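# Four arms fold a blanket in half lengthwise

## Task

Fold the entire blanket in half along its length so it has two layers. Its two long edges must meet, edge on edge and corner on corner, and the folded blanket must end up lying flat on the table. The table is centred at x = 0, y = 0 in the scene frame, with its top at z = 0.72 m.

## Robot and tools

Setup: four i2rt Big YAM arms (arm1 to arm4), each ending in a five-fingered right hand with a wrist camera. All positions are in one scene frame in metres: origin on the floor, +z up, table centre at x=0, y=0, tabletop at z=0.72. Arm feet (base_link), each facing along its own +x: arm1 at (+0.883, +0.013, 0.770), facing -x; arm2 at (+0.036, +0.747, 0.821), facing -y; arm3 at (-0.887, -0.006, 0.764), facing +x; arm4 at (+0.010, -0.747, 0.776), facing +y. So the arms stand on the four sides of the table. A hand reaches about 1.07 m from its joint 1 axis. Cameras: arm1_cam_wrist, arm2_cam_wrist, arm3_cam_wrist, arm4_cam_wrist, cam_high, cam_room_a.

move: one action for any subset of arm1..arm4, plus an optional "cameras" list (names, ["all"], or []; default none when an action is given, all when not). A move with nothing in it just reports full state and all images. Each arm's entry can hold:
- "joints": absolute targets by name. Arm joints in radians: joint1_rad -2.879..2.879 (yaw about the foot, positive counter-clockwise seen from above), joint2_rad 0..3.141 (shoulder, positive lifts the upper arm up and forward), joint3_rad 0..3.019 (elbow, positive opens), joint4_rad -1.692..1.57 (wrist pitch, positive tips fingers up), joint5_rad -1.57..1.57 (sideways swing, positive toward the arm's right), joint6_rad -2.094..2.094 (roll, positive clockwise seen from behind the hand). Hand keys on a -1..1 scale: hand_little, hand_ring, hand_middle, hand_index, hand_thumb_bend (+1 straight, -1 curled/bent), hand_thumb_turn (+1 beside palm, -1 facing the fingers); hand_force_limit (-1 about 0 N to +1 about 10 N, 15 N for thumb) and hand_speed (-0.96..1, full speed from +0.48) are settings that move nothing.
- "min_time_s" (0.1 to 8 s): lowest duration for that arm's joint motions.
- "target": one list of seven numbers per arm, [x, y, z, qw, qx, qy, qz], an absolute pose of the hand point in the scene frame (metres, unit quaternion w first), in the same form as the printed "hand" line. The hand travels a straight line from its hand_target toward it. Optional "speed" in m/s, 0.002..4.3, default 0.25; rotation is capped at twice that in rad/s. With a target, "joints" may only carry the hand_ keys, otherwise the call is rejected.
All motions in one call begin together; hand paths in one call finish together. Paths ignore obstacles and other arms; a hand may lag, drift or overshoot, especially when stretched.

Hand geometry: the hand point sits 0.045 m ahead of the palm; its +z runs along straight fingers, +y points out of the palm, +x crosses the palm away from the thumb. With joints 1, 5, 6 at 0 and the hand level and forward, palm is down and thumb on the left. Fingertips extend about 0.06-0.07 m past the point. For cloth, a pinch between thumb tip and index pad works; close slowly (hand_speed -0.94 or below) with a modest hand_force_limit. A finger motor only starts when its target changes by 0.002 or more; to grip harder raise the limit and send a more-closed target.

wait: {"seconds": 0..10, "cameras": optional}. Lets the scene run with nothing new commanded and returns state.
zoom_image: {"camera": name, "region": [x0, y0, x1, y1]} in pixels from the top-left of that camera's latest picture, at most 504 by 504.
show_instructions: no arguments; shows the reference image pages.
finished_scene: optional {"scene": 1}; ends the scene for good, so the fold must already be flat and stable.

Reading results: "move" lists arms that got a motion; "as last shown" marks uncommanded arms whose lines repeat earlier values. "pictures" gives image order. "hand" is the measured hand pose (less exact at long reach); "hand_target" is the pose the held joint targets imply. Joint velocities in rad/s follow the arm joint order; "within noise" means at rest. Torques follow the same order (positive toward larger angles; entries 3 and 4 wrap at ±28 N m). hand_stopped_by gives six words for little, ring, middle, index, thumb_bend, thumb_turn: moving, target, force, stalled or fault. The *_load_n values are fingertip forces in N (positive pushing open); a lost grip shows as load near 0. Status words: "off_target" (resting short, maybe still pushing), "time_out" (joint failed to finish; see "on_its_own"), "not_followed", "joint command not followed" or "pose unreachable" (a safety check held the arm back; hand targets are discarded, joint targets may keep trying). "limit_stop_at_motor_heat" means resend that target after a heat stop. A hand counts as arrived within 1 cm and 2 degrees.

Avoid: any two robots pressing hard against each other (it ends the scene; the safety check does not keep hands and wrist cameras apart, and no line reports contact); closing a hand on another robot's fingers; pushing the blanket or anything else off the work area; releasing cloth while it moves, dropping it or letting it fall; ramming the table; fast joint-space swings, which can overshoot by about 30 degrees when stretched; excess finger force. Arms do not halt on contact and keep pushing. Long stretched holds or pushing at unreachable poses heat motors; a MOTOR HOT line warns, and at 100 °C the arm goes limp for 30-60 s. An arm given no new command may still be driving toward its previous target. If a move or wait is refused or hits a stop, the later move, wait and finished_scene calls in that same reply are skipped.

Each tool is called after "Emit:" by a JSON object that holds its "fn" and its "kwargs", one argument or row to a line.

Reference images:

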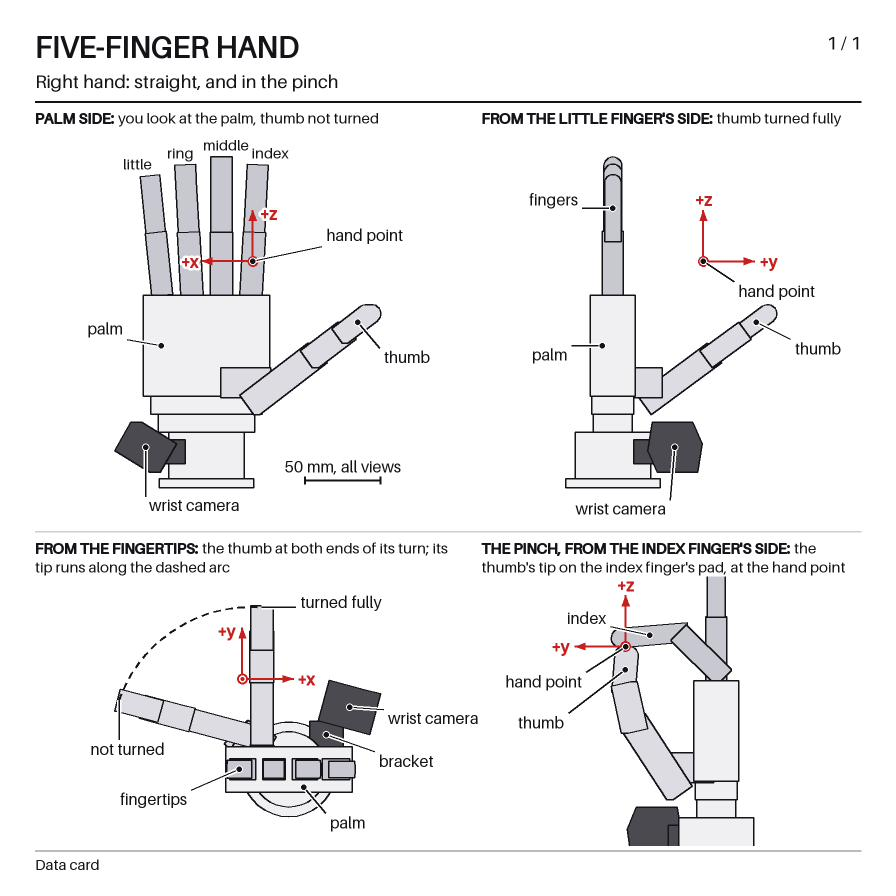

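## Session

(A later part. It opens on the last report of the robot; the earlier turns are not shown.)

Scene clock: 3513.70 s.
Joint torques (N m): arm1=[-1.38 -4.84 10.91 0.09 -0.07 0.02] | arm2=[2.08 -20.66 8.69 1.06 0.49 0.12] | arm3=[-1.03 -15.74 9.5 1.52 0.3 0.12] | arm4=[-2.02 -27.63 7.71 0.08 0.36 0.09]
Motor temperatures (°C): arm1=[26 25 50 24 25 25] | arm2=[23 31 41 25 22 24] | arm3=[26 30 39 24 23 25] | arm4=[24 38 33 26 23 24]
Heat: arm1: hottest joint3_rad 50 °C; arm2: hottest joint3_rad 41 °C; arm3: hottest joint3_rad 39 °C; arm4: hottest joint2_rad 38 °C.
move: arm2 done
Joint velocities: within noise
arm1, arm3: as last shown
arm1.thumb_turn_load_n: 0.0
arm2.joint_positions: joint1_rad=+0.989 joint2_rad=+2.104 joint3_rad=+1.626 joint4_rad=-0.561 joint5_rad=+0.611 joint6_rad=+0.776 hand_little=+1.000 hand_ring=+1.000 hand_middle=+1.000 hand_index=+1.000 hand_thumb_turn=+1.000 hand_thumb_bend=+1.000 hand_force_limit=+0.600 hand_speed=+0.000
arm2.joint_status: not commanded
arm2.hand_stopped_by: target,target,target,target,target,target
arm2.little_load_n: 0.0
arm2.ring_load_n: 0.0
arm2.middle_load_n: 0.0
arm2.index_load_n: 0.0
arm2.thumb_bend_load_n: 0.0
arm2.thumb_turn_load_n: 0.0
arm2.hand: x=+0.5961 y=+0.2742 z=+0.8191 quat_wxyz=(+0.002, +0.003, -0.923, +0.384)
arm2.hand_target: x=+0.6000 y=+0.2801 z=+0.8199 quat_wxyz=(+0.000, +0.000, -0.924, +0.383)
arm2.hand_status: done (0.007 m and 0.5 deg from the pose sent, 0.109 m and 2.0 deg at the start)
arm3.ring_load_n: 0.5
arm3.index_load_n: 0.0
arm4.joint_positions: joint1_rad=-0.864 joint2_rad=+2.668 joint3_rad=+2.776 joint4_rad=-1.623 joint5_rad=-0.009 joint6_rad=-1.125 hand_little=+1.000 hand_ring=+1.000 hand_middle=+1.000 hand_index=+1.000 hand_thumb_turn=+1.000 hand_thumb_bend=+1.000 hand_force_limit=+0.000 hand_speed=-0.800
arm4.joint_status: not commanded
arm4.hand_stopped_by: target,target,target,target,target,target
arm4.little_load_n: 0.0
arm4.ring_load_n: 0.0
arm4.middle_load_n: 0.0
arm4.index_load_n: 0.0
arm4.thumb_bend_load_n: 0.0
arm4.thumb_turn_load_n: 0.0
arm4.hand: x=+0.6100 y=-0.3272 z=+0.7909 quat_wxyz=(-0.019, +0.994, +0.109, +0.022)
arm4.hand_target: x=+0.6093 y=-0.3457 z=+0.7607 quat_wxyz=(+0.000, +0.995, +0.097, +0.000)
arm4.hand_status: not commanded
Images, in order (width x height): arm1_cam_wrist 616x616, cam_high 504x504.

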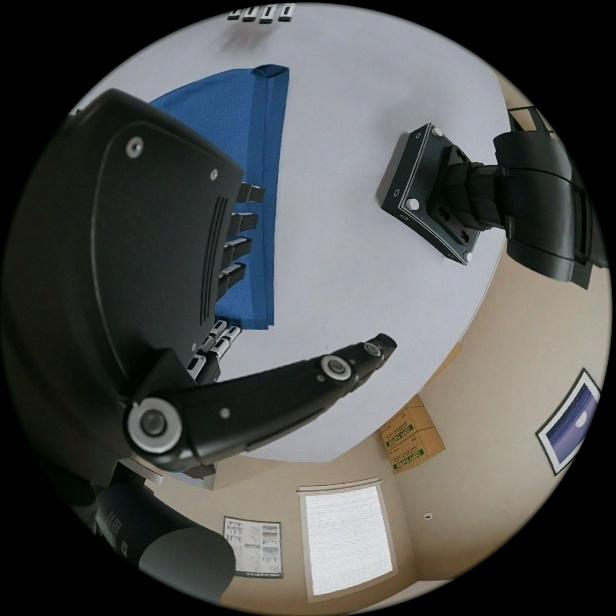

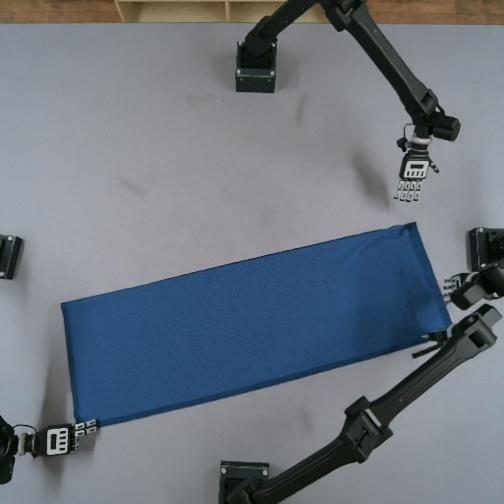

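Emit:
{"fn": "move", "kwargs": {
  "arm4": {"target": [0.600, -0.345, 0.85, 0, 0.9952, 0.0976, 0], "speed": 0.15}
}}

Emit:
{"fn": "move", "kwargs": {
  "arm4": {"target": [0.35, -0.50, 0.95, 0, 0.9952, 0.0976, 0], "speed": 0.35}
}}

Emit:
{"fn": "move", "kwargs": {
  "arm1": {"target": [0.745, -0.27, 0.86, 0.1830, -0.6830, -0.6830, 0.1830], "speed": 0.2},
  "cameras": ["arm1_cam_wrist", "cam_high"]
}}

Emit:
{"fn": "zoom_image", "kwargs": {
  "camera": "cam_high",
  "region": [340, 200, 480, 360]
}}

Emit:
{"fn": "zoom_image", "kwargs": {
  "camera": "arm1_cam_wrist",
  "region": [180, 50, 460, 330]
}}

Scene clock: 3533.63 s.
Joint torques (N m): arm1=[-1.32 -4.78 10.89 0.09 -0.07 0.02] | arm2=[2.02 -21.07 8.64 1.13 0.5 0.16] | arm3=[-1.08 -15.74 9.48 1.54 0.3 0.13] | arm4=[-0.91 -28.4 8.77 -0.14 0.13 0.11]
Motor temperatures (°C): arm1=[26 25 50 24 25 25] | arm2=[23 32 41 25 22 24] | arm3=[26 30 39 24 23 25] | arm4=[24 39 33 26 23 24]
Heat: arm1: hottest joint3_rad 50 °C; arm2: hottest joint3_rad 41 °C; arm3: hottest joint3_rad 39 °C; arm4: hottest joint2_rad 39 °C.
move: arm4 off_target
Joint velocities: within noise
arm1, arm2, arm3: as last shown
arm1.little_load_n: 0.5
arm2.little_load_n: -0.5
arm3.ring_load_n: 0.0
arm4.joint_positions: joint1_rad=-0.866 joint2_rad=+2.565 joint3_rad=+2.770 joint4_rad=-1.697 joint5_rad=-0.001 joint6_rad=-1.125 hand_little=+1.000 hand_ring=+1.000 hand_middle=+1.000 hand_index=+1.000 hand_thumb_turn=+1.000 hand_thumb_bend=+1.000 hand_force_limit=+0.000 hand_speed=-0.800
arm4.joint_status: not commanded
arm4.hand_stopped_by: target,target,target,target,target,target
arm4.little_load_n: 0.0
arm4.ring_load_n: 0.0
arm4.middle_load_n: 0.0
arm4.index_load_n: 0.0
arm4.thumb_bend_load_n: 0.0
arm4.thumb_turn_load_n: 0.0
arm4.hand: x=+0.6009 y=-0.3378 z=+0.8639 quat_wxyz=(-0.021, +0.993, +0.108, +0.034)
arm4.hand_target: x=+0.5993 y=-0.3454 z=+0.8500 quat_wxyz=(-0.011, +0.995, +0.100, +0.020)
arm4.hand_status: off_target (0.016 m and 4.7 deg from the pose sent, 0.063 m and 3.7 deg at the start; a joint's target at an end of its range on 35 of 43 steps)
pictures: none

Scene clock: 3535.17 s.
Joint torques (N m): arm1=[-1.32 -4.78 10.89 0.06 -0.07 0.02] | arm2=[2.2 -20.6 8.73 1.14 0.5 0.16] | arm3=[-0.97 -15.79 9.51 1.52 0.3 0.13] | arm4=[-0.38 -15.15 8.72 0.1 0.06 0.13]
Motor temperatures (°C): arm1=[26 25 50 24 25 25] | arm2=[23 32 41 25 22 24] | arm3=[26 30 39 24 23 25] | arm4=[24 39 33 26 23 24]
Heat: arm1: hottest joint3_rad 50 °C; arm2: hottest joint3_rad 41 °C; arm3: hottest joint3_rad 39 °C; arm4: hottest joint2_rad 39 °C.
move: arm4 done
Joint velocities: within noise
arm1.joint_positions: joint1_rad=+0.672 joint2_rad=+1.132 joint3_rad=+0.728 joint4_rad=-1.169 joint5_rad=-0.014 joint6_rad=+0.631 hand_little=+1.000 hand_ring=+1.000 hand_middle=+1.000 hand_index=+1.000 hand_thumb_turn=-1.000 hand_thumb_bend=+1.000 hand_force_limit=+0.400 hand_speed=+0.000
arm1.joint_status: not commanded
arm1.hand_stopped_by: target,target,fault,target,target,target
arm1.little_load_n: 0.0
arm1.ring_load_n: 0.0
arm1.middle_load_n: 0.0
arm1.index_load_n: 0.0
arm1.thumb_bend_load_n: 0.0
arm1.thumb_turn_load_n: 0.0
arm1.hand: x=+0.7221 y=-0.1804 z=+0.8508 quat_wxyz=(+0.003, +0.710, +0.705, +0.007)
arm1.hand_target: x=+0.7152 y=-0.1899 z=+0.8599 quat_wxyz=(+0.000, +0.707, +0.707, +0.000)
arm1.hand_status: not commanded
arm2, arm3: as last shown
arm2.little_load_n: 0.0
arm3.index_load_n: -0.5
arm3.thumb_bend_load_n: -5.0
arm3.thumb_turn_load_n: 0.5
arm4.joint_positions: joint1_rad=-0.819 joint2_rad=+1.586 joint3_rad=+1.433 joint4_rad=-1.395 joint5_rad=-0.001 joint6_rad=-1.061 hand_little=+1.000 hand_ring=+1.000 hand_middle=+1.000 hand_index=+1.000 hand_thumb_turn=+1.000 hand_thumb_bend=+1.000 hand_force_limit=+0.000 hand_speed=-0.800
arm4.joint_status: not commanded
arm4.hand_stopped_by: target,target,target,target,target,target
arm4.little_load_n: 0.0
arm4.ring_load_n: 0.0
arm4.middle_load_n: 0.0
arm4.index_load_n: 0.0
arm4.thumb_bend_load_n: 0.0
arm4.thumb_turn_load_n: 0.0
arm4.hand: x=+0.3551 y=-0.5001 z=+0.9579 quat_wxyz=(-0.007, +0.995, +0.100, +0.010)
arm4.hand_target: x=+0.3500 y=-0.5001 z=+0.9501 quat_wxyz=(+0.000, +0.995, +0.098, +0.000)
arm4.hand_status: done (0.009 m and 1.5 deg from the pose sent, 0.311 m and 4.7 deg at the start)
pictures: none

Scene clock: 3537.30 s.
Joint torques (N m): arm1=[-1.55 -4.07 8.77 1.54 0.34 0.02] | arm2=[2.26 -21.01 8.7 1.1 0.49 0.14] | arm3=[-1.03 -15.79 9.5 1.52 0.3 0.13] | arm4=[-0.5 -15.38 8.75 0.01 0.03 0.12]
Motor temperatures (°C): arm1=[26 25 50 24 25 25] | arm2=[23 32 41 25 22 24] | arm3=[26 30 39 24 23 25] | arm4=[24 39 33 26 23 24]
Heat: arm1: hottest joint3_rad 50 °C; arm2: hottest joint3_rad 41 °C; arm3: hottest joint3_rad 39 °C; arm4: hottest joint2_rad 39 °C.
move: arm1 done
Joint velocities: within noise
arm1.joint_positions: joint1_rad=+1.255 joint2_rad=+1.029 joint3_rad=+0.701 joint4_rad=-1.033 joint5_rad=+0.483 joint6_rad=+1.161 hand_little=+1.000 hand_ring=+1.000 hand_middle=+1.000 hand_index=+1.000 hand_thumb_turn=-1.000 hand_thumb_bend=+1.000 hand_force_limit=+0.400 hand_speed=+0.000
arm1.joint_status: not commanded
arm1.hand_stopped_by: target,target,fault,target,target,target
arm1.little_load_n: 0.5
arm1.ring_load_n: 0.0
arm1.middle_load_n: 0.0
arm1.index_load_n: 0.0
arm1.thumb_bend_load_n: 0.0
arm1.thumb_turn_load_n: 0.0
arm1.hand: x=+0.7437 y=-0.2649 z=+0.8612 quat_wxyz=(-0.184, +0.684, +0.683, -0.179)
arm1.hand_target: x=+0.7451 y=-0.2699 z=+0.8601 quat_wxyz=(-0.183, +0.683, +0.683, -0.183)
arm1.hand_status: done (0.005 m and 0.5 deg from the pose sent, 0.093 m and 30.9 deg at the start)
arm2, arm3, arm4: as last shown
arm3.index_load_n: 0.0
arm3.thumb_turn_load_n: 0.0
arm4.joint_positions: joint1_rad=-0.819 joint2_rad=+1.586 joint3_rad=+1.433 joint4_rad=-1.395 joint5_rad=-0.001 joint6_rad=-1.060 hand_little=+1.000 hand_ring=+1.000 hand_middle=+1.000 hand_index=+1.000 hand_thumb_turn=+1.000 hand_thumb_bend=+1.000 hand_force_limit=+0.000 hand_speed=-0.800
Images, in order (width x height): arm1_cam_wrist 616x616, cam_high 504x504.

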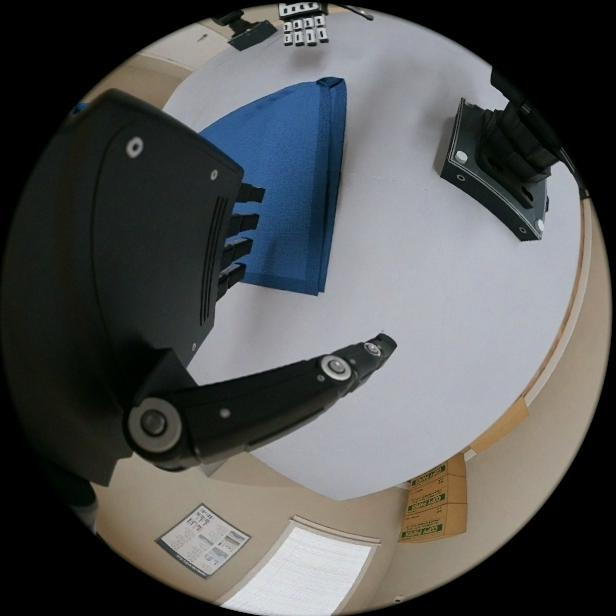

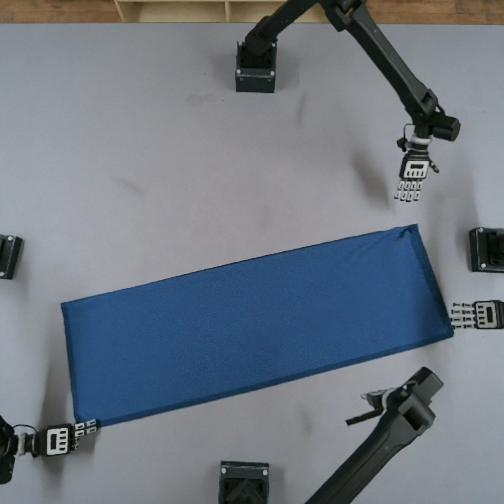

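Scaled by 3.150.

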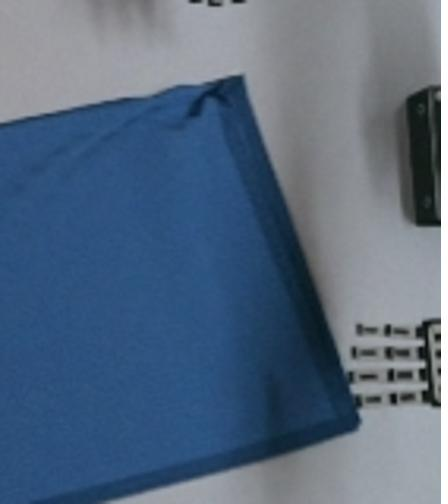

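Scaled by 1.800 from the camera's image (finer frame: 880x880).

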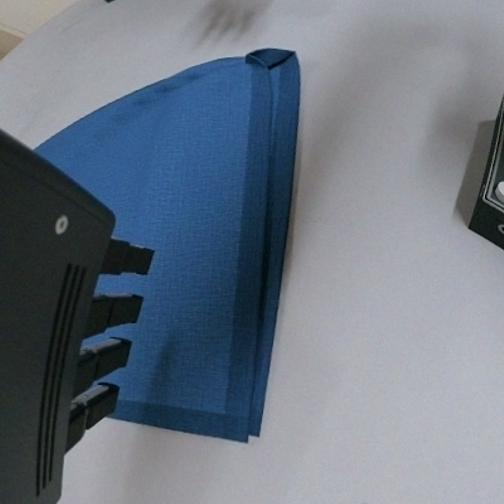

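Emit:
{"fn": "move", "kwargs": {
  "arm1": {"target": [0.742, -0.287, 0.80, 0.1830, -0.6830, -0.6830, 0.1830], "speed": 0.15},
  "arm2": {"target": [0.640, 0.135, 0.82, 0, 0, -0.9239, 0.3827], "speed": 0.2}
}}

Emit:
{"fn": "move", "kwargs": {
  "arm1": {"target": [0.742, -0.287, 0.742, 0.1830, -0.6830, -0.6830, 0.1830], "speed": 0.08},
  "arm2": {"target": [0.635, 0.115, 0.765, 0, 0, -0.9239, 0.3827], "speed": 0.08},
  "cameras": ["arm1_cam_wrist", "arm2_cam_wrist"]
}}

Emit:
{"fn": "zoom_image", "kwargs": {
  "camera": "arm2_cam_wrist",
  "region": [160, 50, 440, 330]
}}

Emit:
{"fn": "zoom_image", "kwargs": {
  "camera": "arm1_cam_wrist",
  "region": [160, 10, 440, 290]
}}

Scene clock: 3567.40 s.
Joint torques (N m): arm1=[-1.08 -5.66 7.8 1.57 0.33 0.01] | arm2=[0.67 -24.64 13.94 1.09 0.33 -0.2] | arm3=[-0.97 -15.74 9.48 1.51 0.3 0.12] | arm4=[-0.44 -15.33 8.73 0.05 0.05 0.13]
Motor temperatures (°C): arm1=[26 25 47 24 25 25] | arm2=[23 33 41 25 22 24] | arm3=[26 30 39 24 23 25] | arm4=[24 38 32 26 23 25]
Heat: arm1: hottest joint3_rad 47 °C; arm2: hottest joint3_rad 41 °C; arm3: hottest joint3_rad 39 °C; arm4: hottest joint2_rad 38 °C.
move: arm1 done; arm2 off_target
Joint velocities: within noise
arm1.joint_positions: joint1_rad=+1.261 joint2_rad=+1.181 joint3_rad=+0.630 joint4_rad=-0.821 joint5_rad=+0.486 joint6_rad=+1.174 hand_little=+1.000 hand_ring=+1.000 hand_middle=+1.000 hand_index=+1.000 hand_thumb_turn=-1.000 hand_thumb_bend=+1.000 hand_force_limit=+0.400 hand_speed=+0.000
arm1.joint_status: not commanded
arm1.hand_stopped_by: target,target,fault,target,target,target
arm1.little_load_n: 0.0
arm1.ring_load_n: 0.0
arm1.middle_load_n: 0.0
arm1.index_load_n: 0.0
arm1.thumb_bend_load_n: 0.0
arm1.thumb_turn_load_n: 0.0
arm1.hand: x=+0.7389 y=-0.2811 z=+0.8002 quat_wxyz=(-0.186, +0.686, +0.682, -0.176)
arm1.hand_target: x=+0.7421 y=-0.2868 z=+0.8000 quat_wxyz=(-0.183, +0.683, +0.683, -0.183)
arm1.hand_status: done (0.007 m and 0.9 deg from the pose sent, 0.065 m and 0.5 deg at the start)
arm2.joint_positions: joint1_rad=+0.873 joint2_rad=+2.430 joint3_rad=+2.179 joint4_rad=-0.758 joint5_rad=+0.548 joint6_rad=+0.684 hand_little=+1.000 hand_ring=+1.000 hand_middle=+1.000 hand_index=+1.000 hand_thumb_turn=+1.000 hand_thumb_bend=+1.000 hand_force_limit=+0.600 hand_speed=+0.000
arm2.joint_status: not commanded
arm2.hand_stopped_by: target,target,target,target,target,target
arm2.little_load_n: 0.0
arm2.ring_load_n: 0.0
arm2.middle_load_n: 0.0
arm2.index_load_n: 0.0
arm2.thumb_bend_load_n: 0.0
arm2.thumb_turn_load_n: 0.0
arm2.hand: x=+0.6295 y=+0.1435 z=+0.8026 quat_wxyz=(+0.009, -0.004, -0.928, +0.373)
arm2.hand_target: x=+0.6392 y=+0.1356 z=+0.8201 quat_wxyz=(+0.000, +0.000, -0.924, +0.383)
arm2.hand_status: off_target (0.022 m and 1.6 deg from the pose sent, 0.146 m and 0.5 deg at the start)
arm3.joint_positions: joint1_rad=-1.161 joint2_rad=+2.180 joint3_rad=+1.487 joint4_rad=-0.181 joint5_rad=-1.144 joint6_rad=-0.850 hand_little=-1.000 hand_ring=-1.000 hand_middle=+0.500 hand_index=+0.500 hand_thumb_turn=-1.000 hand_thumb_bend=+0.198 hand_force_limit=+0.200 hand_speed=-0.800
arm3.joint_status: not commanded
arm3.hand_stopped_by: target,target,target,target,target,target
arm3.little_load_n: 0.0
arm3.ring_load_n: 0.0
arm3.middle_load_n: 0.0
arm3.index_load_n: 0.0
arm3.thumb_bend_load_n: -5.0
arm3.thumb_turn_load_n: 0.5
arm3.hand: x=-0.5309 y=-0.5778 z=+0.7389 quat_wxyz=(-0.416, +0.586, -0.563, +0.409)
arm3.hand_target: x=-0.5440 y=-0.5883 z=+0.7128 quat_wxyz=(-0.406, +0.579, -0.579, +0.406)
arm3.hand_status: not commanded
arm4: as last shown
pictures: none

Scene clock: 3568.73 s.
Joint torques (N m): arm1=[-1.32 -4.31 5.6 1.76 -0.37 -0.02] | arm2=[0.38 -23.77 13.31 1.83 0.29 -0.21] | arm3=[-0.97 -15.79 9.5 1.54 0.31 0.13] | arm4=[-0.26 -15.09 8.73 0.02 0.06 0.13]
Motor temperatures (°C): arm1=[26 25 46 24 25 25] | arm2=[23 33 41 25 22 24] | arm3=[26 30 39 24 23 25] | arm4=[24 38 32 26 23 25]
Heat: arm1: hottest joint3_rad 46 °C; arm2: hottest joint3_rad 41 °C; arm3: hottest joint3_rad 39 °C; arm4: hottest joint2_rad 38 °C.
move: arm1 off_target; arm2 off_target
Joint velocities: within noise
arm1.joint_positions: joint1_rad=+1.263 joint2_rad=+1.291 joint3_rad=+0.565 joint4_rad=-0.609 joint5_rad=+0.506 joint6_rad=+1.176 hand_little=+1.000 hand_ring=+1.000 hand_middle=+1.000 hand_index=+1.000 hand_thumb_turn=-1.000 hand_thumb_bend=+1.000 hand_force_limit=+0.400 hand_speed=+0.000
arm1.joint_status: not commanded
arm1.hand_stopped_by: target,target,fault,target,target,target
arm1.little_load_n: 0.0
arm1.ring_load_n: 0.0
arm1.middle_load_n: 0.5
arm1.index_load_n: 0.0
arm1.thumb_bend_load_n: 0.0
arm1.thumb_turn_load_n: 0.0
arm1.hand: x=+0.7315 y=-0.2906 z=+0.7564 quat_wxyz=(-0.187, +0.687, +0.674, -0.197)
arm1.hand_target: x=+0.7420 y=-0.2862 z=+0.7429 quat_wxyz=(-0.183, +0.683, +0.683, -0.183)
arm1.hand_status: off_target (0.018 m and 1.9 deg from the pose sent, 0.059 m and 0.9 deg at the start)
arm2.joint_positions: joint1_rad=+0.863 joint2_rad=+2.511 joint3_rad=+2.204 joint4_rad=-0.698 joint5_rad=+0.536 joint6_rad=+0.662 hand_little=+1.000 hand_ring=+1.000 hand_middle=+1.000 hand_index=+1.000 hand_thumb_turn=+1.000 hand_thumb_bend=+1.000 hand_force_limit=+0.600 hand_speed=+0.000
arm2.joint_status: not commanded
arm2.hand_stopped_by: target,target,target,target,target,target
arm2.little_load_n: 0.0
arm2.ring_load_n: 0.0
arm2.middle_load_n: -0.5
arm2.index_load_n: 0.0
arm2.thumb_bend_load_n: 0.0
arm2.thumb_turn_load_n: 0.0
arm2.hand: x=+0.6306 y=+0.1331 z=+0.7538 quat_wxyz=(+0.009, +0.003, -0.929, +0.370)
arm2.hand_target: x=+0.6341 y=+0.1156 z=+0.7655 quat_wxyz=(+0.000, +0.000, -0.924, +0.383)
arm2.hand_status: off_target (0.022 m and 1.9 deg from the pose sent, 0.048 m and 1.6 deg at the start)
arm3, arm4: as last shown
arm3.thumb_bend_load_n: -5.5
arm3.thumb_turn_load_n: 0.0
Images, in order (width x height): arm1_cam_wrist 616x616, arm2_cam_wrist 616x616.

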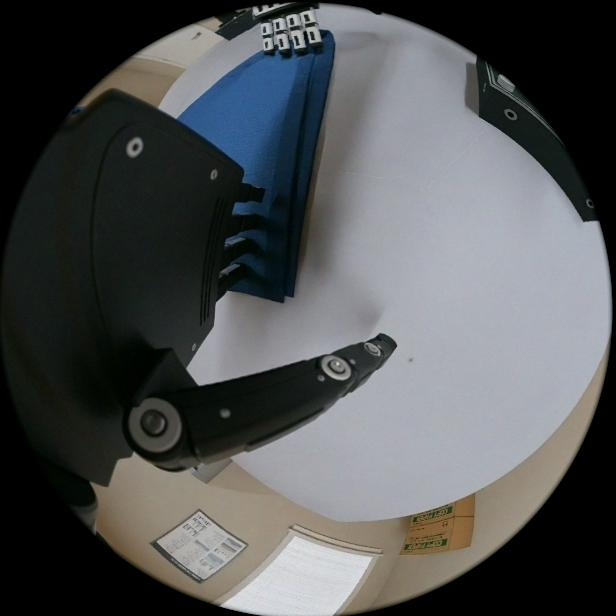

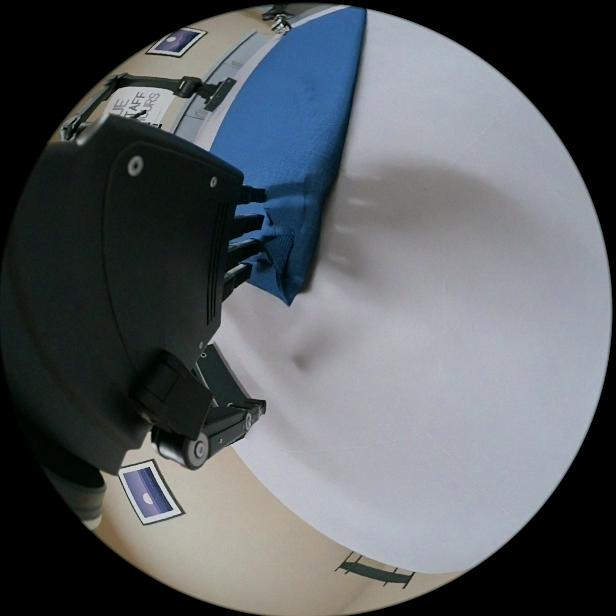

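Scaled by 1.800 from the camera's image (finer frame: 880x880).

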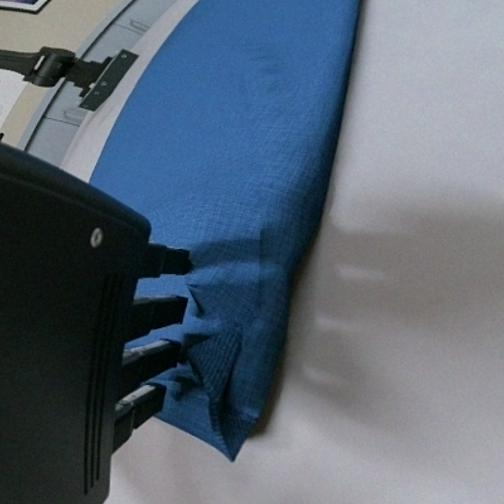

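Scaled by 1.800 from the camera's image (finer frame: 880x880).

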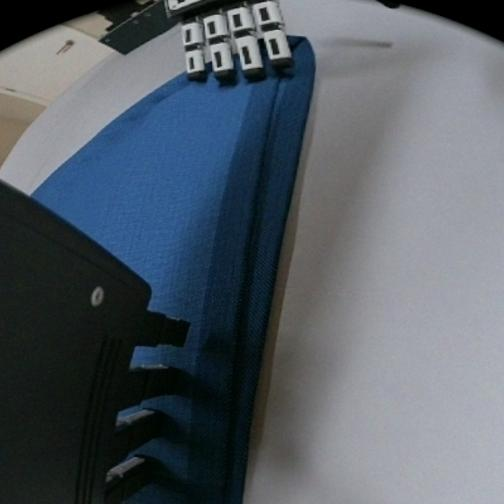

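Emit:
{"fn": "move", "kwargs": {
  "arm2": {"target": [0.632, 0.115, 0.735, 0, 0, -0.9239, 0.3827], "speed": 0.06}
}}

Emit:
{"fn": "move", "kwargs": {
  "arm2": {"target": [0.672, 0.118, 0.733, 0, 0, -0.9239, 0.3827], "speed": 0.05},
  "cameras": ["arm1_cam_wrist", "arm2_cam_wrist"]
}}

Emit:
{"fn": "zoom_image", "kwargs": {
  "camera": "arm2_cam_wrist",
  "region": [160, 50, 440, 330]
}}

Emit:
{"fn": "zoom_image", "kwargs": {
  "camera": "arm1_cam_wrist",
  "region": [160, 10, 440, 290]
}}

Scene clock: 3577.60 s.
Joint torques (N m): arm1=[-1.32 -4.42 5.6 1.59 -0.37 -0.03] | arm2=[-0.09 -23.3 11.26 2.13 0.18 -0.21] | arm3=[-0.97 -15.68 9.48 1.52 0.3 0.12] | arm4=[-0.26 -15.27 8.77 0.08 0.05 0.15]
Motor temperatures (°C): arm1=[26 25 45 24 25 25] | arm2=[23 33 43 25 22 24] | arm3=[26 30 39 24 23 25] | arm4=[24 38 32 26 23 25]
Heat: arm1: hottest joint3_rad 45 °C; arm2: hottest joint3_rad 43 °C; arm3: hottest joint3_rad 39 °C; arm4: hottest joint2_rad 38 °C.
move: arm2 off_target
Joint velocities: within noise
arm1, arm3, arm4: as last shown
arm1.joint_positions: joint1_rad=+1.263 joint2_rad=+1.292 joint3_rad=+0.565 joint4_rad=-0.605 joint5_rad=+0.506 joint6_rad=+1.176 hand_little=+1.000 hand_ring=+1.000 hand_middle=+1.000 hand_index=+1.000 hand_thumb_turn=-1.000 hand_thumb_bend=+1.000 hand_force_limit=+0.400 hand_speed=+0.000
arm1.middle_load_n: 0.0
arm1.hand: x=+0.7313 y=-0.2913 z=+0.7564 quat_wxyz=(-0.186, +0.687, +0.674, -0.198)
arm1.hand_target: x=+0.7420 y=-0.2862 z=+0.7428 quat_wxyz=(-0.183, +0.683, +0.683, -0.183)
arm2.joint_positions: joint1_rad=+0.862 joint2_rad=+2.530 joint3_rad=+2.204 joint4_rad=-0.647 joint5_rad=+0.537 joint6_rad=+0.660 hand_little=+1.000 hand_ring=+1.000 hand_middle=+1.000 hand_index=+1.000 hand_thumb_turn=+1.000 hand_thumb_bend=+1.000 hand_force_limit=+0.600 hand_speed=+0.000
arm2.joint_status: not commanded
arm2.hand_stopped_by: target,target,target,target,target,target
arm2.little_load_n: 0.0
arm2.ring_load_n: 0.0
arm2.middle_load_n: 0.0
arm2.index_load_n: 0.0
arm2.thumb_bend_load_n: 0.0
arm2.thumb_turn_load_n: 0.0
arm2.hand: x=+0.6363 y=+0.1269 z=+0.7447 quat_wxyz=(-0.001, -0.001, -0.925, +0.381)
arm2.hand_target: x=+0.6315 y=+0.1154 z=+0.7353 quat_wxyz=(+0.000, +0.000, -0.924, +0.383)
arm2.hand_status: off_target (0.016 m and 0.3 deg from the pose sent, 0.026 m and 1.9 deg at the start)
arm3.thumb_bend_load_n: -5.0
pictures: none

Scene clock: 3578.97 s.
Joint torques (N m): arm1=[-1.26 -4.42 5.61 1.44 -0.37 -0.03] | arm2=[2.96 -23.53 13.23 1.25 -0.14 0.15] | arm3=[-1.03 -15.79 9.51 1.52 0.31 0.13] | arm4=[-0.03 -15.38 8.7 0.01 0.03 0.12]
Motor temperatures (°C): arm1=[26 25 45 24 25 25] | arm2=[23 33 43 25 22 24] | arm3=[26 30 39 24 23 25] | arm4=[24 38 32 26 23 25]
Heat: arm1: hottest joint3_rad 45 °C; arm2: hottest joint3_rad 43 °C; arm3: hottest joint3_rad 39 °C; arm4: hottest joint2_rad 38 °C.
move: arm2 off_target
Joint velocities: within noise
arm1, arm3, arm4: as last shown
arm1.joint_positions: joint1_rad=+1.263 joint2_rad=+1.292 joint3_rad=+0.565 joint4_rad=-0.602 joint5_rad=+0.506 joint6_rad=+1.176 hand_little=+1.000 hand_ring=+1.000 hand_middle=+1.000 hand_index=+1.000 hand_thumb_turn=-1.000 hand_thumb_bend=+1.000 hand_force_limit=+0.400 hand_speed=+0.000
arm1.hand: x=+0.7310 y=-0.2922 z=+0.7565 quat_wxyz=(-0.185, +0.687, +0.674, -0.199)
arm1.hand_target: x=+0.7420 y=-0.2862 z=+0.7429 quat_wxyz=(-0.183, +0.683, +0.683, -0.183)
arm2.joint_positions: joint1_rad=+0.867 joint2_rad=+2.643 joint3_rad=+2.422 joint4_rad=-0.758 joint5_rad=+0.565 joint6_rad=+0.662 hand_little=+1.000 hand_ring=+1.000 hand_middle=+1.000 hand_index=+1.000 hand_thumb_turn=+1.000 hand_thumb_bend=+1.000 hand_force_limit=+0.600 hand_speed=+0.000
arm2.joint_status: not commanded
arm2.hand_stopped_by: target,target,target,target,target,target
arm2.little_load_n: 0.0
arm2.ring_load_n: 0.0
arm2.middle_load_n: 0.5
arm2.index_load_n: 0.0
arm2.thumb_bend_load_n: 0.0
arm2.thumb_turn_load_n: 0.0
arm2.hand: x=+0.6533 y=+0.1088 z=+0.7426 quat_wxyz=(+0.011, -0.003, -0.922, +0.387)
arm2.hand_target: x=+0.6711 y=+0.1188 z=+0.7333 quat_wxyz=(-0.001, +0.000, -0.924, +0.383)
arm2.hand_status: off_target (0.023 m and 1.3 deg from the pose sent, 0.039 m and 0.3 deg at the start)
arm3.index_load_n: -0.5
Images, in order (width x height): arm1_cam_wrist 616x616, arm2_cam_wrist 616x616.

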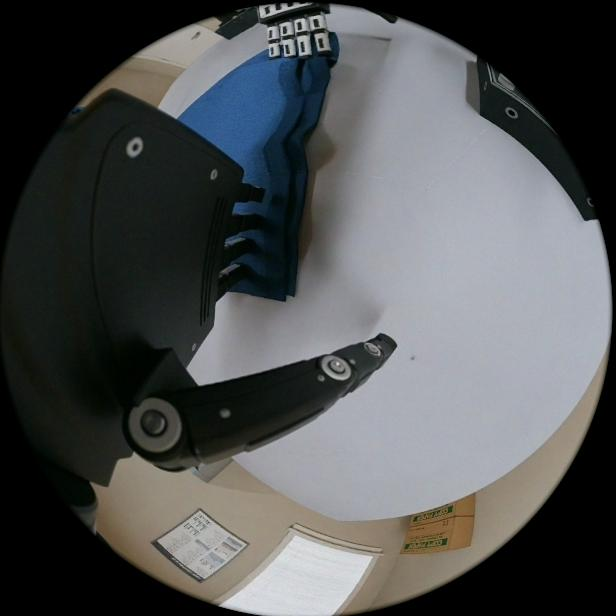

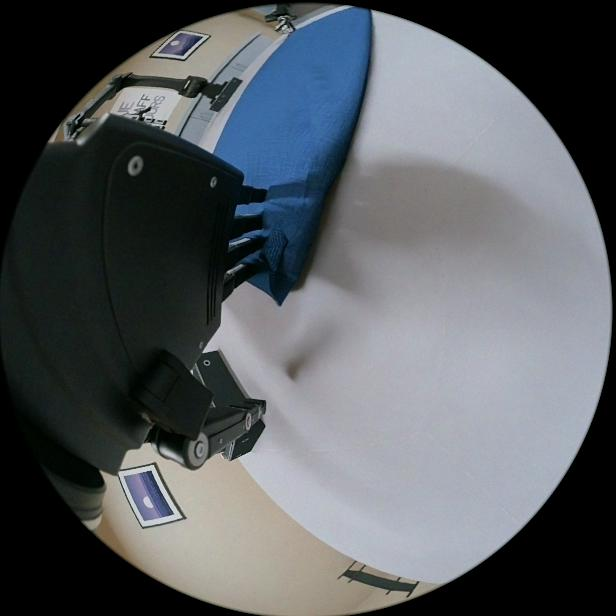

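Scaled by 1.800 from the camera's image (finer frame: 880x880).

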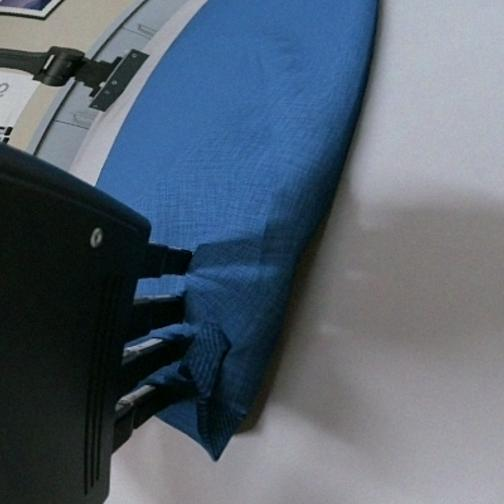

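Scaled by 1.800 from the camera's image (finer frame: 880x880).

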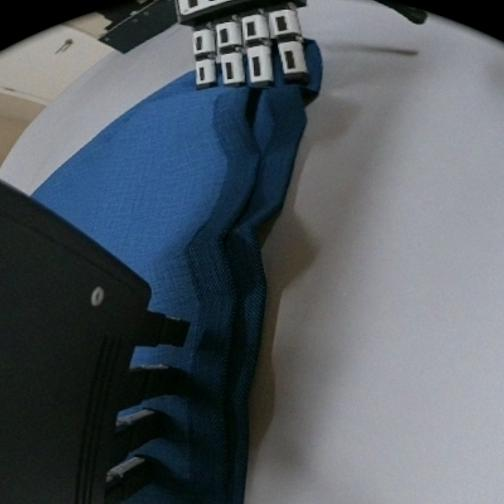

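Emit:
{"fn": "move", "kwargs": {
  "arm2": {"target": [0.662, 0.165, 0.735, 0, 0, -0.9239, 0.3827], "speed": 0.06}
}}

Emit:
{"fn": "move", "kwargs": {
  "arm2": {"target": [0.652, 0.21, 0.735, 0, 0, -0.9239, 0.3827], "speed": 0.06},
  "cameras": ["arm1_cam_wrist", "arm2_cam_wrist"]
}}

Emit:
{"fn": "zoom_image", "kwargs": {
  "camera": "arm1_cam_wrist",
  "region": [160, 10, 440, 290]
}}

Emit:
{"fn": "move", "kwargs": {
  "arm2": {"target": [0.600, 0.29, 0.84, 0, 0, -0.9239, 0.3827], "speed": 0.15},
  "cameras": ["arm1_cam_wrist", "cam_high"]
}}

Emit:
{"fn": "zoom_image", "kwargs": {
  "camera": "arm1_cam_wrist",
  "region": [160, 10, 440, 290]
}}

Emit:
{"fn": "zoom_image", "kwargs": {
  "camera": "cam_high",
  "region": [340, 200, 480, 360]
}}

Scene clock: 3591.33 s.
Joint torques (N m): arm1=[-1.32 -4.48 5.61 1.44 -0.37 -0.03] | arm2=[3.72 -25.64 7.94 1.44 -0.06 0.2] | arm3=[-0.97 -15.79 9.5 1.54 0.31 0.13] | arm4=[-0.38 -15.21 8.76 0.03 0.05 0.13]
Motor temperatures (°C): arm1=[26 25 43 24 25 25] | arm2=[23 32 43 25 22 24] | arm3=[26 30 39 24 23 25] | arm4=[24 37 32 26 23 25]
Heat: arm1: hottest joint3_rad 43 °C; arm2: hottest joint3_rad 43 °C; arm3: hottest joint3_rad 39 °C; arm4: hottest joint2_rad 37 °C.
move: arm2 off_target
Joint velocities: within noise
arm1, arm3, arm4: as last shown
arm1.joint_positions: joint1_rad=+1.263 joint2_rad=+1.292 joint3_rad=+0.565 joint4_rad=-0.602 joint5_rad=+0.506 joint6_rad=+1.177 hand_little=+1.000 hand_ring=+1.000 hand_middle=+1.000 hand_index=+1.000 hand_thumb_turn=-1.000 hand_thumb_bend=+1.000 hand_force_limit=+0.400 hand_speed=+0.000
arm1.hand: x=+0.7310 y=-0.2922 z=+0.7565 quat_wxyz=(-0.185, +0.687, +0.673, -0.199)
arm2.joint_positions: joint1_rad=+0.896 joint2_rad=+2.527 joint3_rad=+2.187 joint4_rad=-0.648 joint5_rad=+0.584 joint6_rad=+0.694 hand_little=+1.000 hand_ring=+1.000 hand_middle=+1.000 hand_index=+1.000 hand_thumb_turn=+1.000 hand_thumb_bend=+1.000 hand_force_limit=+0.600 hand_speed=+0.000
arm2.joint_status: not commanded
arm2.hand_stopped_by: target,target,target,target,target,target
arm2.little_load_n: 0.5
arm2.ring_load_n: 0.5
arm2.middle_load_n: 0.0
arm2.index_load_n: 0.0
arm2.thumb_bend_load_n: 0.0
arm2.thumb_turn_load_n: 0.0
arm2.hand: x=+0.6471 y=+0.1441 z=+0.7412 quat_wxyz=(+0.008, -0.006, -0.921, +0.390)
arm2.hand_target: x=+0.6615 y=+0.1650 z=+0.7349 quat_wxyz=(+0.000, +0.000, -0.924, +0.383)
arm2.hand_status: off_target (0.026 m and 1.5 deg from the pose sent, 0.057 m and 1.4 deg at the start)
arm3.index_load_n: 0.0
pictures: none

Scene clock: 3592.63 s.
Joint torques (N m): arm1=[-1.32 -4.54 5.65 1.44 -0.45 -0.03] | arm2=[2.96 -24.06 7.58 1.46 -0.07 0.13] | arm3=[-0.97 -15.74 9.5 1.52 0.3 0.12] | arm4=[-0.38 -15.09 8.7 0.09 0.04 0.13]
Motor temperatures (°C): arm1=[26 25 43 24 25 25] | arm2=[23 32 43 25 22 24] | arm3=[26 30 39 24 23 25] | arm4=[24 37 32 26 23 25]
Heat: arm1: hottest joint3_rad 43 °C; arm2: hottest joint3_rad 43 °C; arm3: hottest joint3_rad 39 °C; arm4: hottest joint2_rad 37 °C.
move: arm2 off_target
Joint velocities: within noise
arm1, arm3, arm4: as last shown
arm1.joint_positions: joint1_rad=+1.263 joint2_rad=+1.292 joint3_rad=+0.564 joint4_rad=-0.602 joint5_rad=+0.508 joint6_rad=+1.177 hand_little=+1.000 hand_ring=+1.000 hand_middle=+1.000 hand_index=+1.000 hand_thumb_turn=-1.000 hand_thumb_bend=+1.000 hand_force_limit=+0.400 hand_speed=+0.000
arm1.middle_load_n: 0.5
arm1.hand: x=+0.7306 y=-0.2918 z=+0.7563 quat_wxyz=(-0.187, +0.687, +0.673, -0.199)
arm1.hand_target: x=+0.7420 y=-0.2863 z=+0.7430 quat_wxyz=(-0.183, +0.683, +0.683, -0.183)
arm2.joint_positions: joint1_rad=+0.937 joint2_rad=+2.420 joint3_rad=+1.981 joint4_rad=-0.567 joint5_rad=+0.605 joint6_rad=+0.735 hand_little=+1.000 hand_ring=+1.000 hand_middle=+1.000 hand_index=+1.000 hand_thumb_turn=+1.000 hand_thumb_bend=+1.000 hand_force_limit=+0.600 hand_speed=+0.000
arm2.joint_status: not commanded
arm2.hand_stopped_by: target,target,target,target,target,target
arm2.little_load_n: 0.0
arm2.ring_load_n: 0.0
arm2.middle_load_n: 0.5
arm2.index_load_n: 0.0
arm2.thumb_bend_load_n: -0.5
arm2.thumb_turn_load_n: 0.0
arm2.hand: x=+0.6409 y=+0.1898 z=+0.7420 quat_wxyz=(+0.007, -0.006, -0.920, +0.391)
arm2.hand_target: x=+0.6517 y=+0.2099 z=+0.7350 quat_wxyz=(+0.000, +0.000, -0.924, +0.383)
arm2.hand_status: off_target (0.024 m and 1.5 deg from the pose sent, 0.066 m and 1.5 deg at the start)
arm4.middle_load_n: -0.5
Images, in order (width x height): arm1_cam_wrist 616x616, arm2_cam_wrist 616x616.

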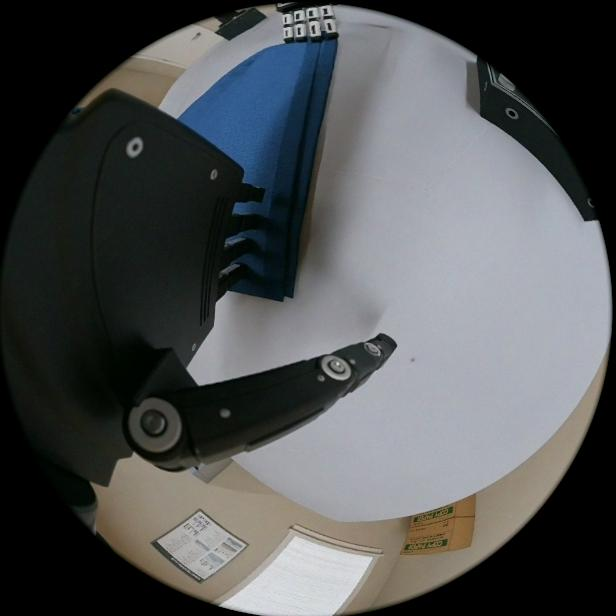

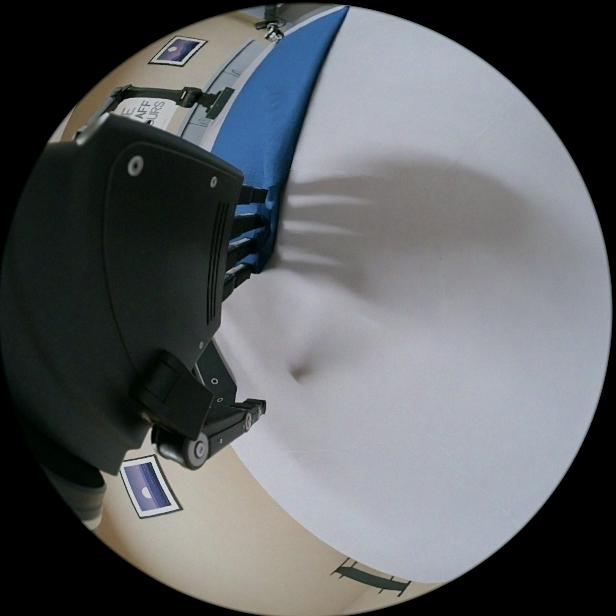

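Scaled by 1.800 from the camera's image (finer frame: 880x880).

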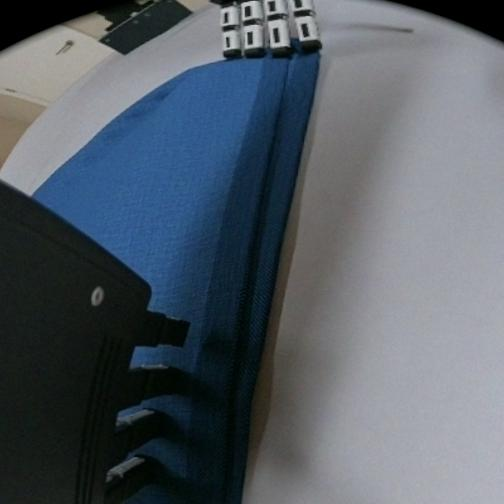

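Scene clock: 3594.27 s.
Joint torques (N m): arm1=[-1.26 -4.48 5.71 1.44 -0.51 -0.03] | arm2=[2.2 -20.78 8.81 1.01 0.47 0.17] | arm3=[-1.03 -15.79 9.48 1.51 0.3 0.13] | arm4=[-0.26 -15.44 8.73 0.08 0.06 0.14]
Motor temperatures (°C): arm1=[26 25 43 24 25 25] | arm2=[23 32 43 25 22 24] | arm3=[26 30 39 24 23 25] | arm4=[24 37 32 26 23 25]
Heat: arm1: hottest joint3_rad 43 °C; arm2: hottest joint3_rad 43 °C; arm3: hottest joint3_rad 39 °C; arm4: hottest joint2_rad 37 °C.
move: arm2 done
Joint velocities: within noise
arm1, arm3: as last shown
arm1.joint_positions: joint1_rad=+1.263 joint2_rad=+1.292 joint3_rad=+0.564 joint4_rad=-0.602 joint5_rad=+0.510 joint6_rad=+1.177 hand_little=+1.000 hand_ring=+1.000 hand_middle=+1.000 hand_index=+1.000 hand_thumb_turn=-1.000 hand_thumb_bend=+1.000 hand_force_limit=+0.400 hand_speed=+0.000
arm1.hand: x=+0.7305 y=-0.2913 z=+0.7561 quat_wxyz=(-0.187, +0.687, +0.673, -0.199)
arm1.hand_target: x=+0.7419 y=-0.2863 z=+0.7430 quat_wxyz=(-0.183, +0.683, +0.683, -0.183)
arm2.joint_positions: joint1_rad=+0.998 joint2_rad=+2.069 joint3_rad=+1.622 joint4_rad=-0.600 joint5_rad=+0.617 joint6_rad=+0.789 hand_little=+1.000 hand_ring=+1.000 hand_middle=+1.000 hand_index=+1.000 hand_thumb_turn=+1.000 hand_thumb_bend=+1.000 hand_force_limit=+0.600 hand_speed=+0.000
arm2.joint_status: not commanded
arm2.hand_stopped_by: target,target,target,target,target,target
arm2.little_load_n: 0.0
arm2.ring_load_n: 0.0
arm2.middle_load_n: 0.0
arm2.index_load_n: 0.0
arm2.thumb_bend_load_n: 0.0
arm2.thumb_turn_load_n: 0.0
arm2.hand: x=+0.5947 y=+0.2823 z=+0.8377 quat_wxyz=(+0.004, +0.002, -0.924, +0.383)
arm2.hand_target: x=+0.5999 y=+0.2898 z=+0.8400 quat_wxyz=(+0.000, +0.000, -0.924, +0.383)
arm2.hand_status: done (0.010 m and 0.5 deg from the pose sent, 0.146 m and 1.5 deg at the start)
arm3.thumb_bend_load_n: -5.5
arm3.thumb_turn_load_n: -0.5
arm4.joint_positions: joint1_rad=-0.819 joint2_rad=+1.586 joint3_rad=+1.433 joint4_rad=-1.395 joint5_rad=-0.001 joint6_rad=-1.060 hand_little=+1.000 hand_ring=+1.000 hand_middle=+1.000 hand_index=+1.000 hand_thumb_turn=+1.000 hand_thumb_bend=+1.000 hand_force_limit=+0.000 hand_speed=-0.800
arm4.joint_status: not commanded
arm4.hand_stopped_by: target,target,target,target,target,target
arm4.little_load_n: 0.0
arm4.ring_load_n: 0.0
arm4.middle_load_n: 0.0
arm4.index_load_n: 0.0
arm4.thumb_bend_load_n: 0.0
arm4.thumb_turn_load_n: 0.0
arm4.hand: x=+0.3551 y=-0.5001 z=+0.9579 quat_wxyz=(-0.007, +0.995, +0.100, +0.010)
arm4.hand_target: x=+0.3500 y=-0.5001 z=+0.9501 quat_wxyz=(+0.000, +0.995, +0.098, +0.000)
arm4.hand_status: not commanded
Images, in order (width x height): arm1_cam_wrist 616x616, cam_high 504x504.

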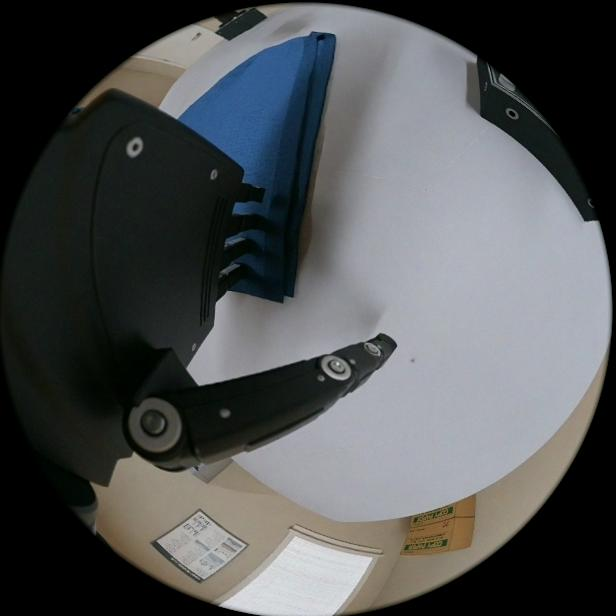

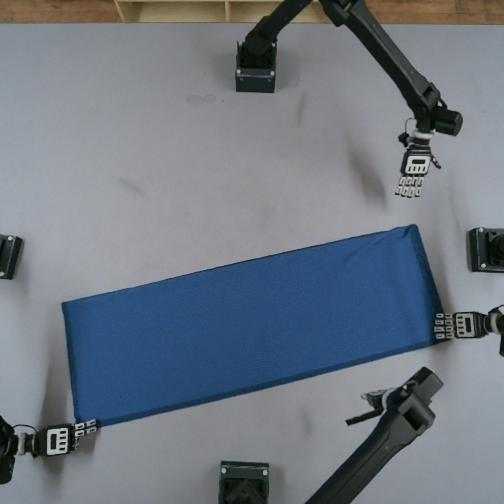

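Scaled by 1.800 from the camera's image (finer frame: 880x880).

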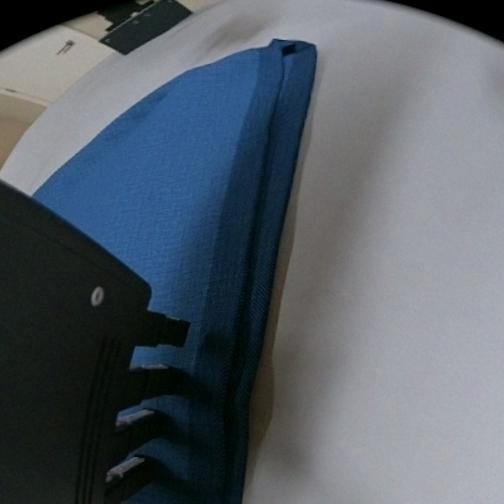

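Scaled by 3.150.

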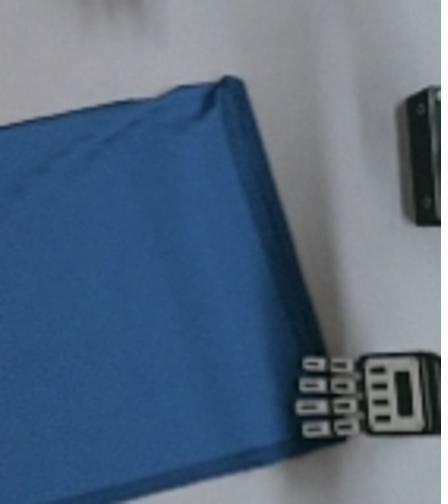

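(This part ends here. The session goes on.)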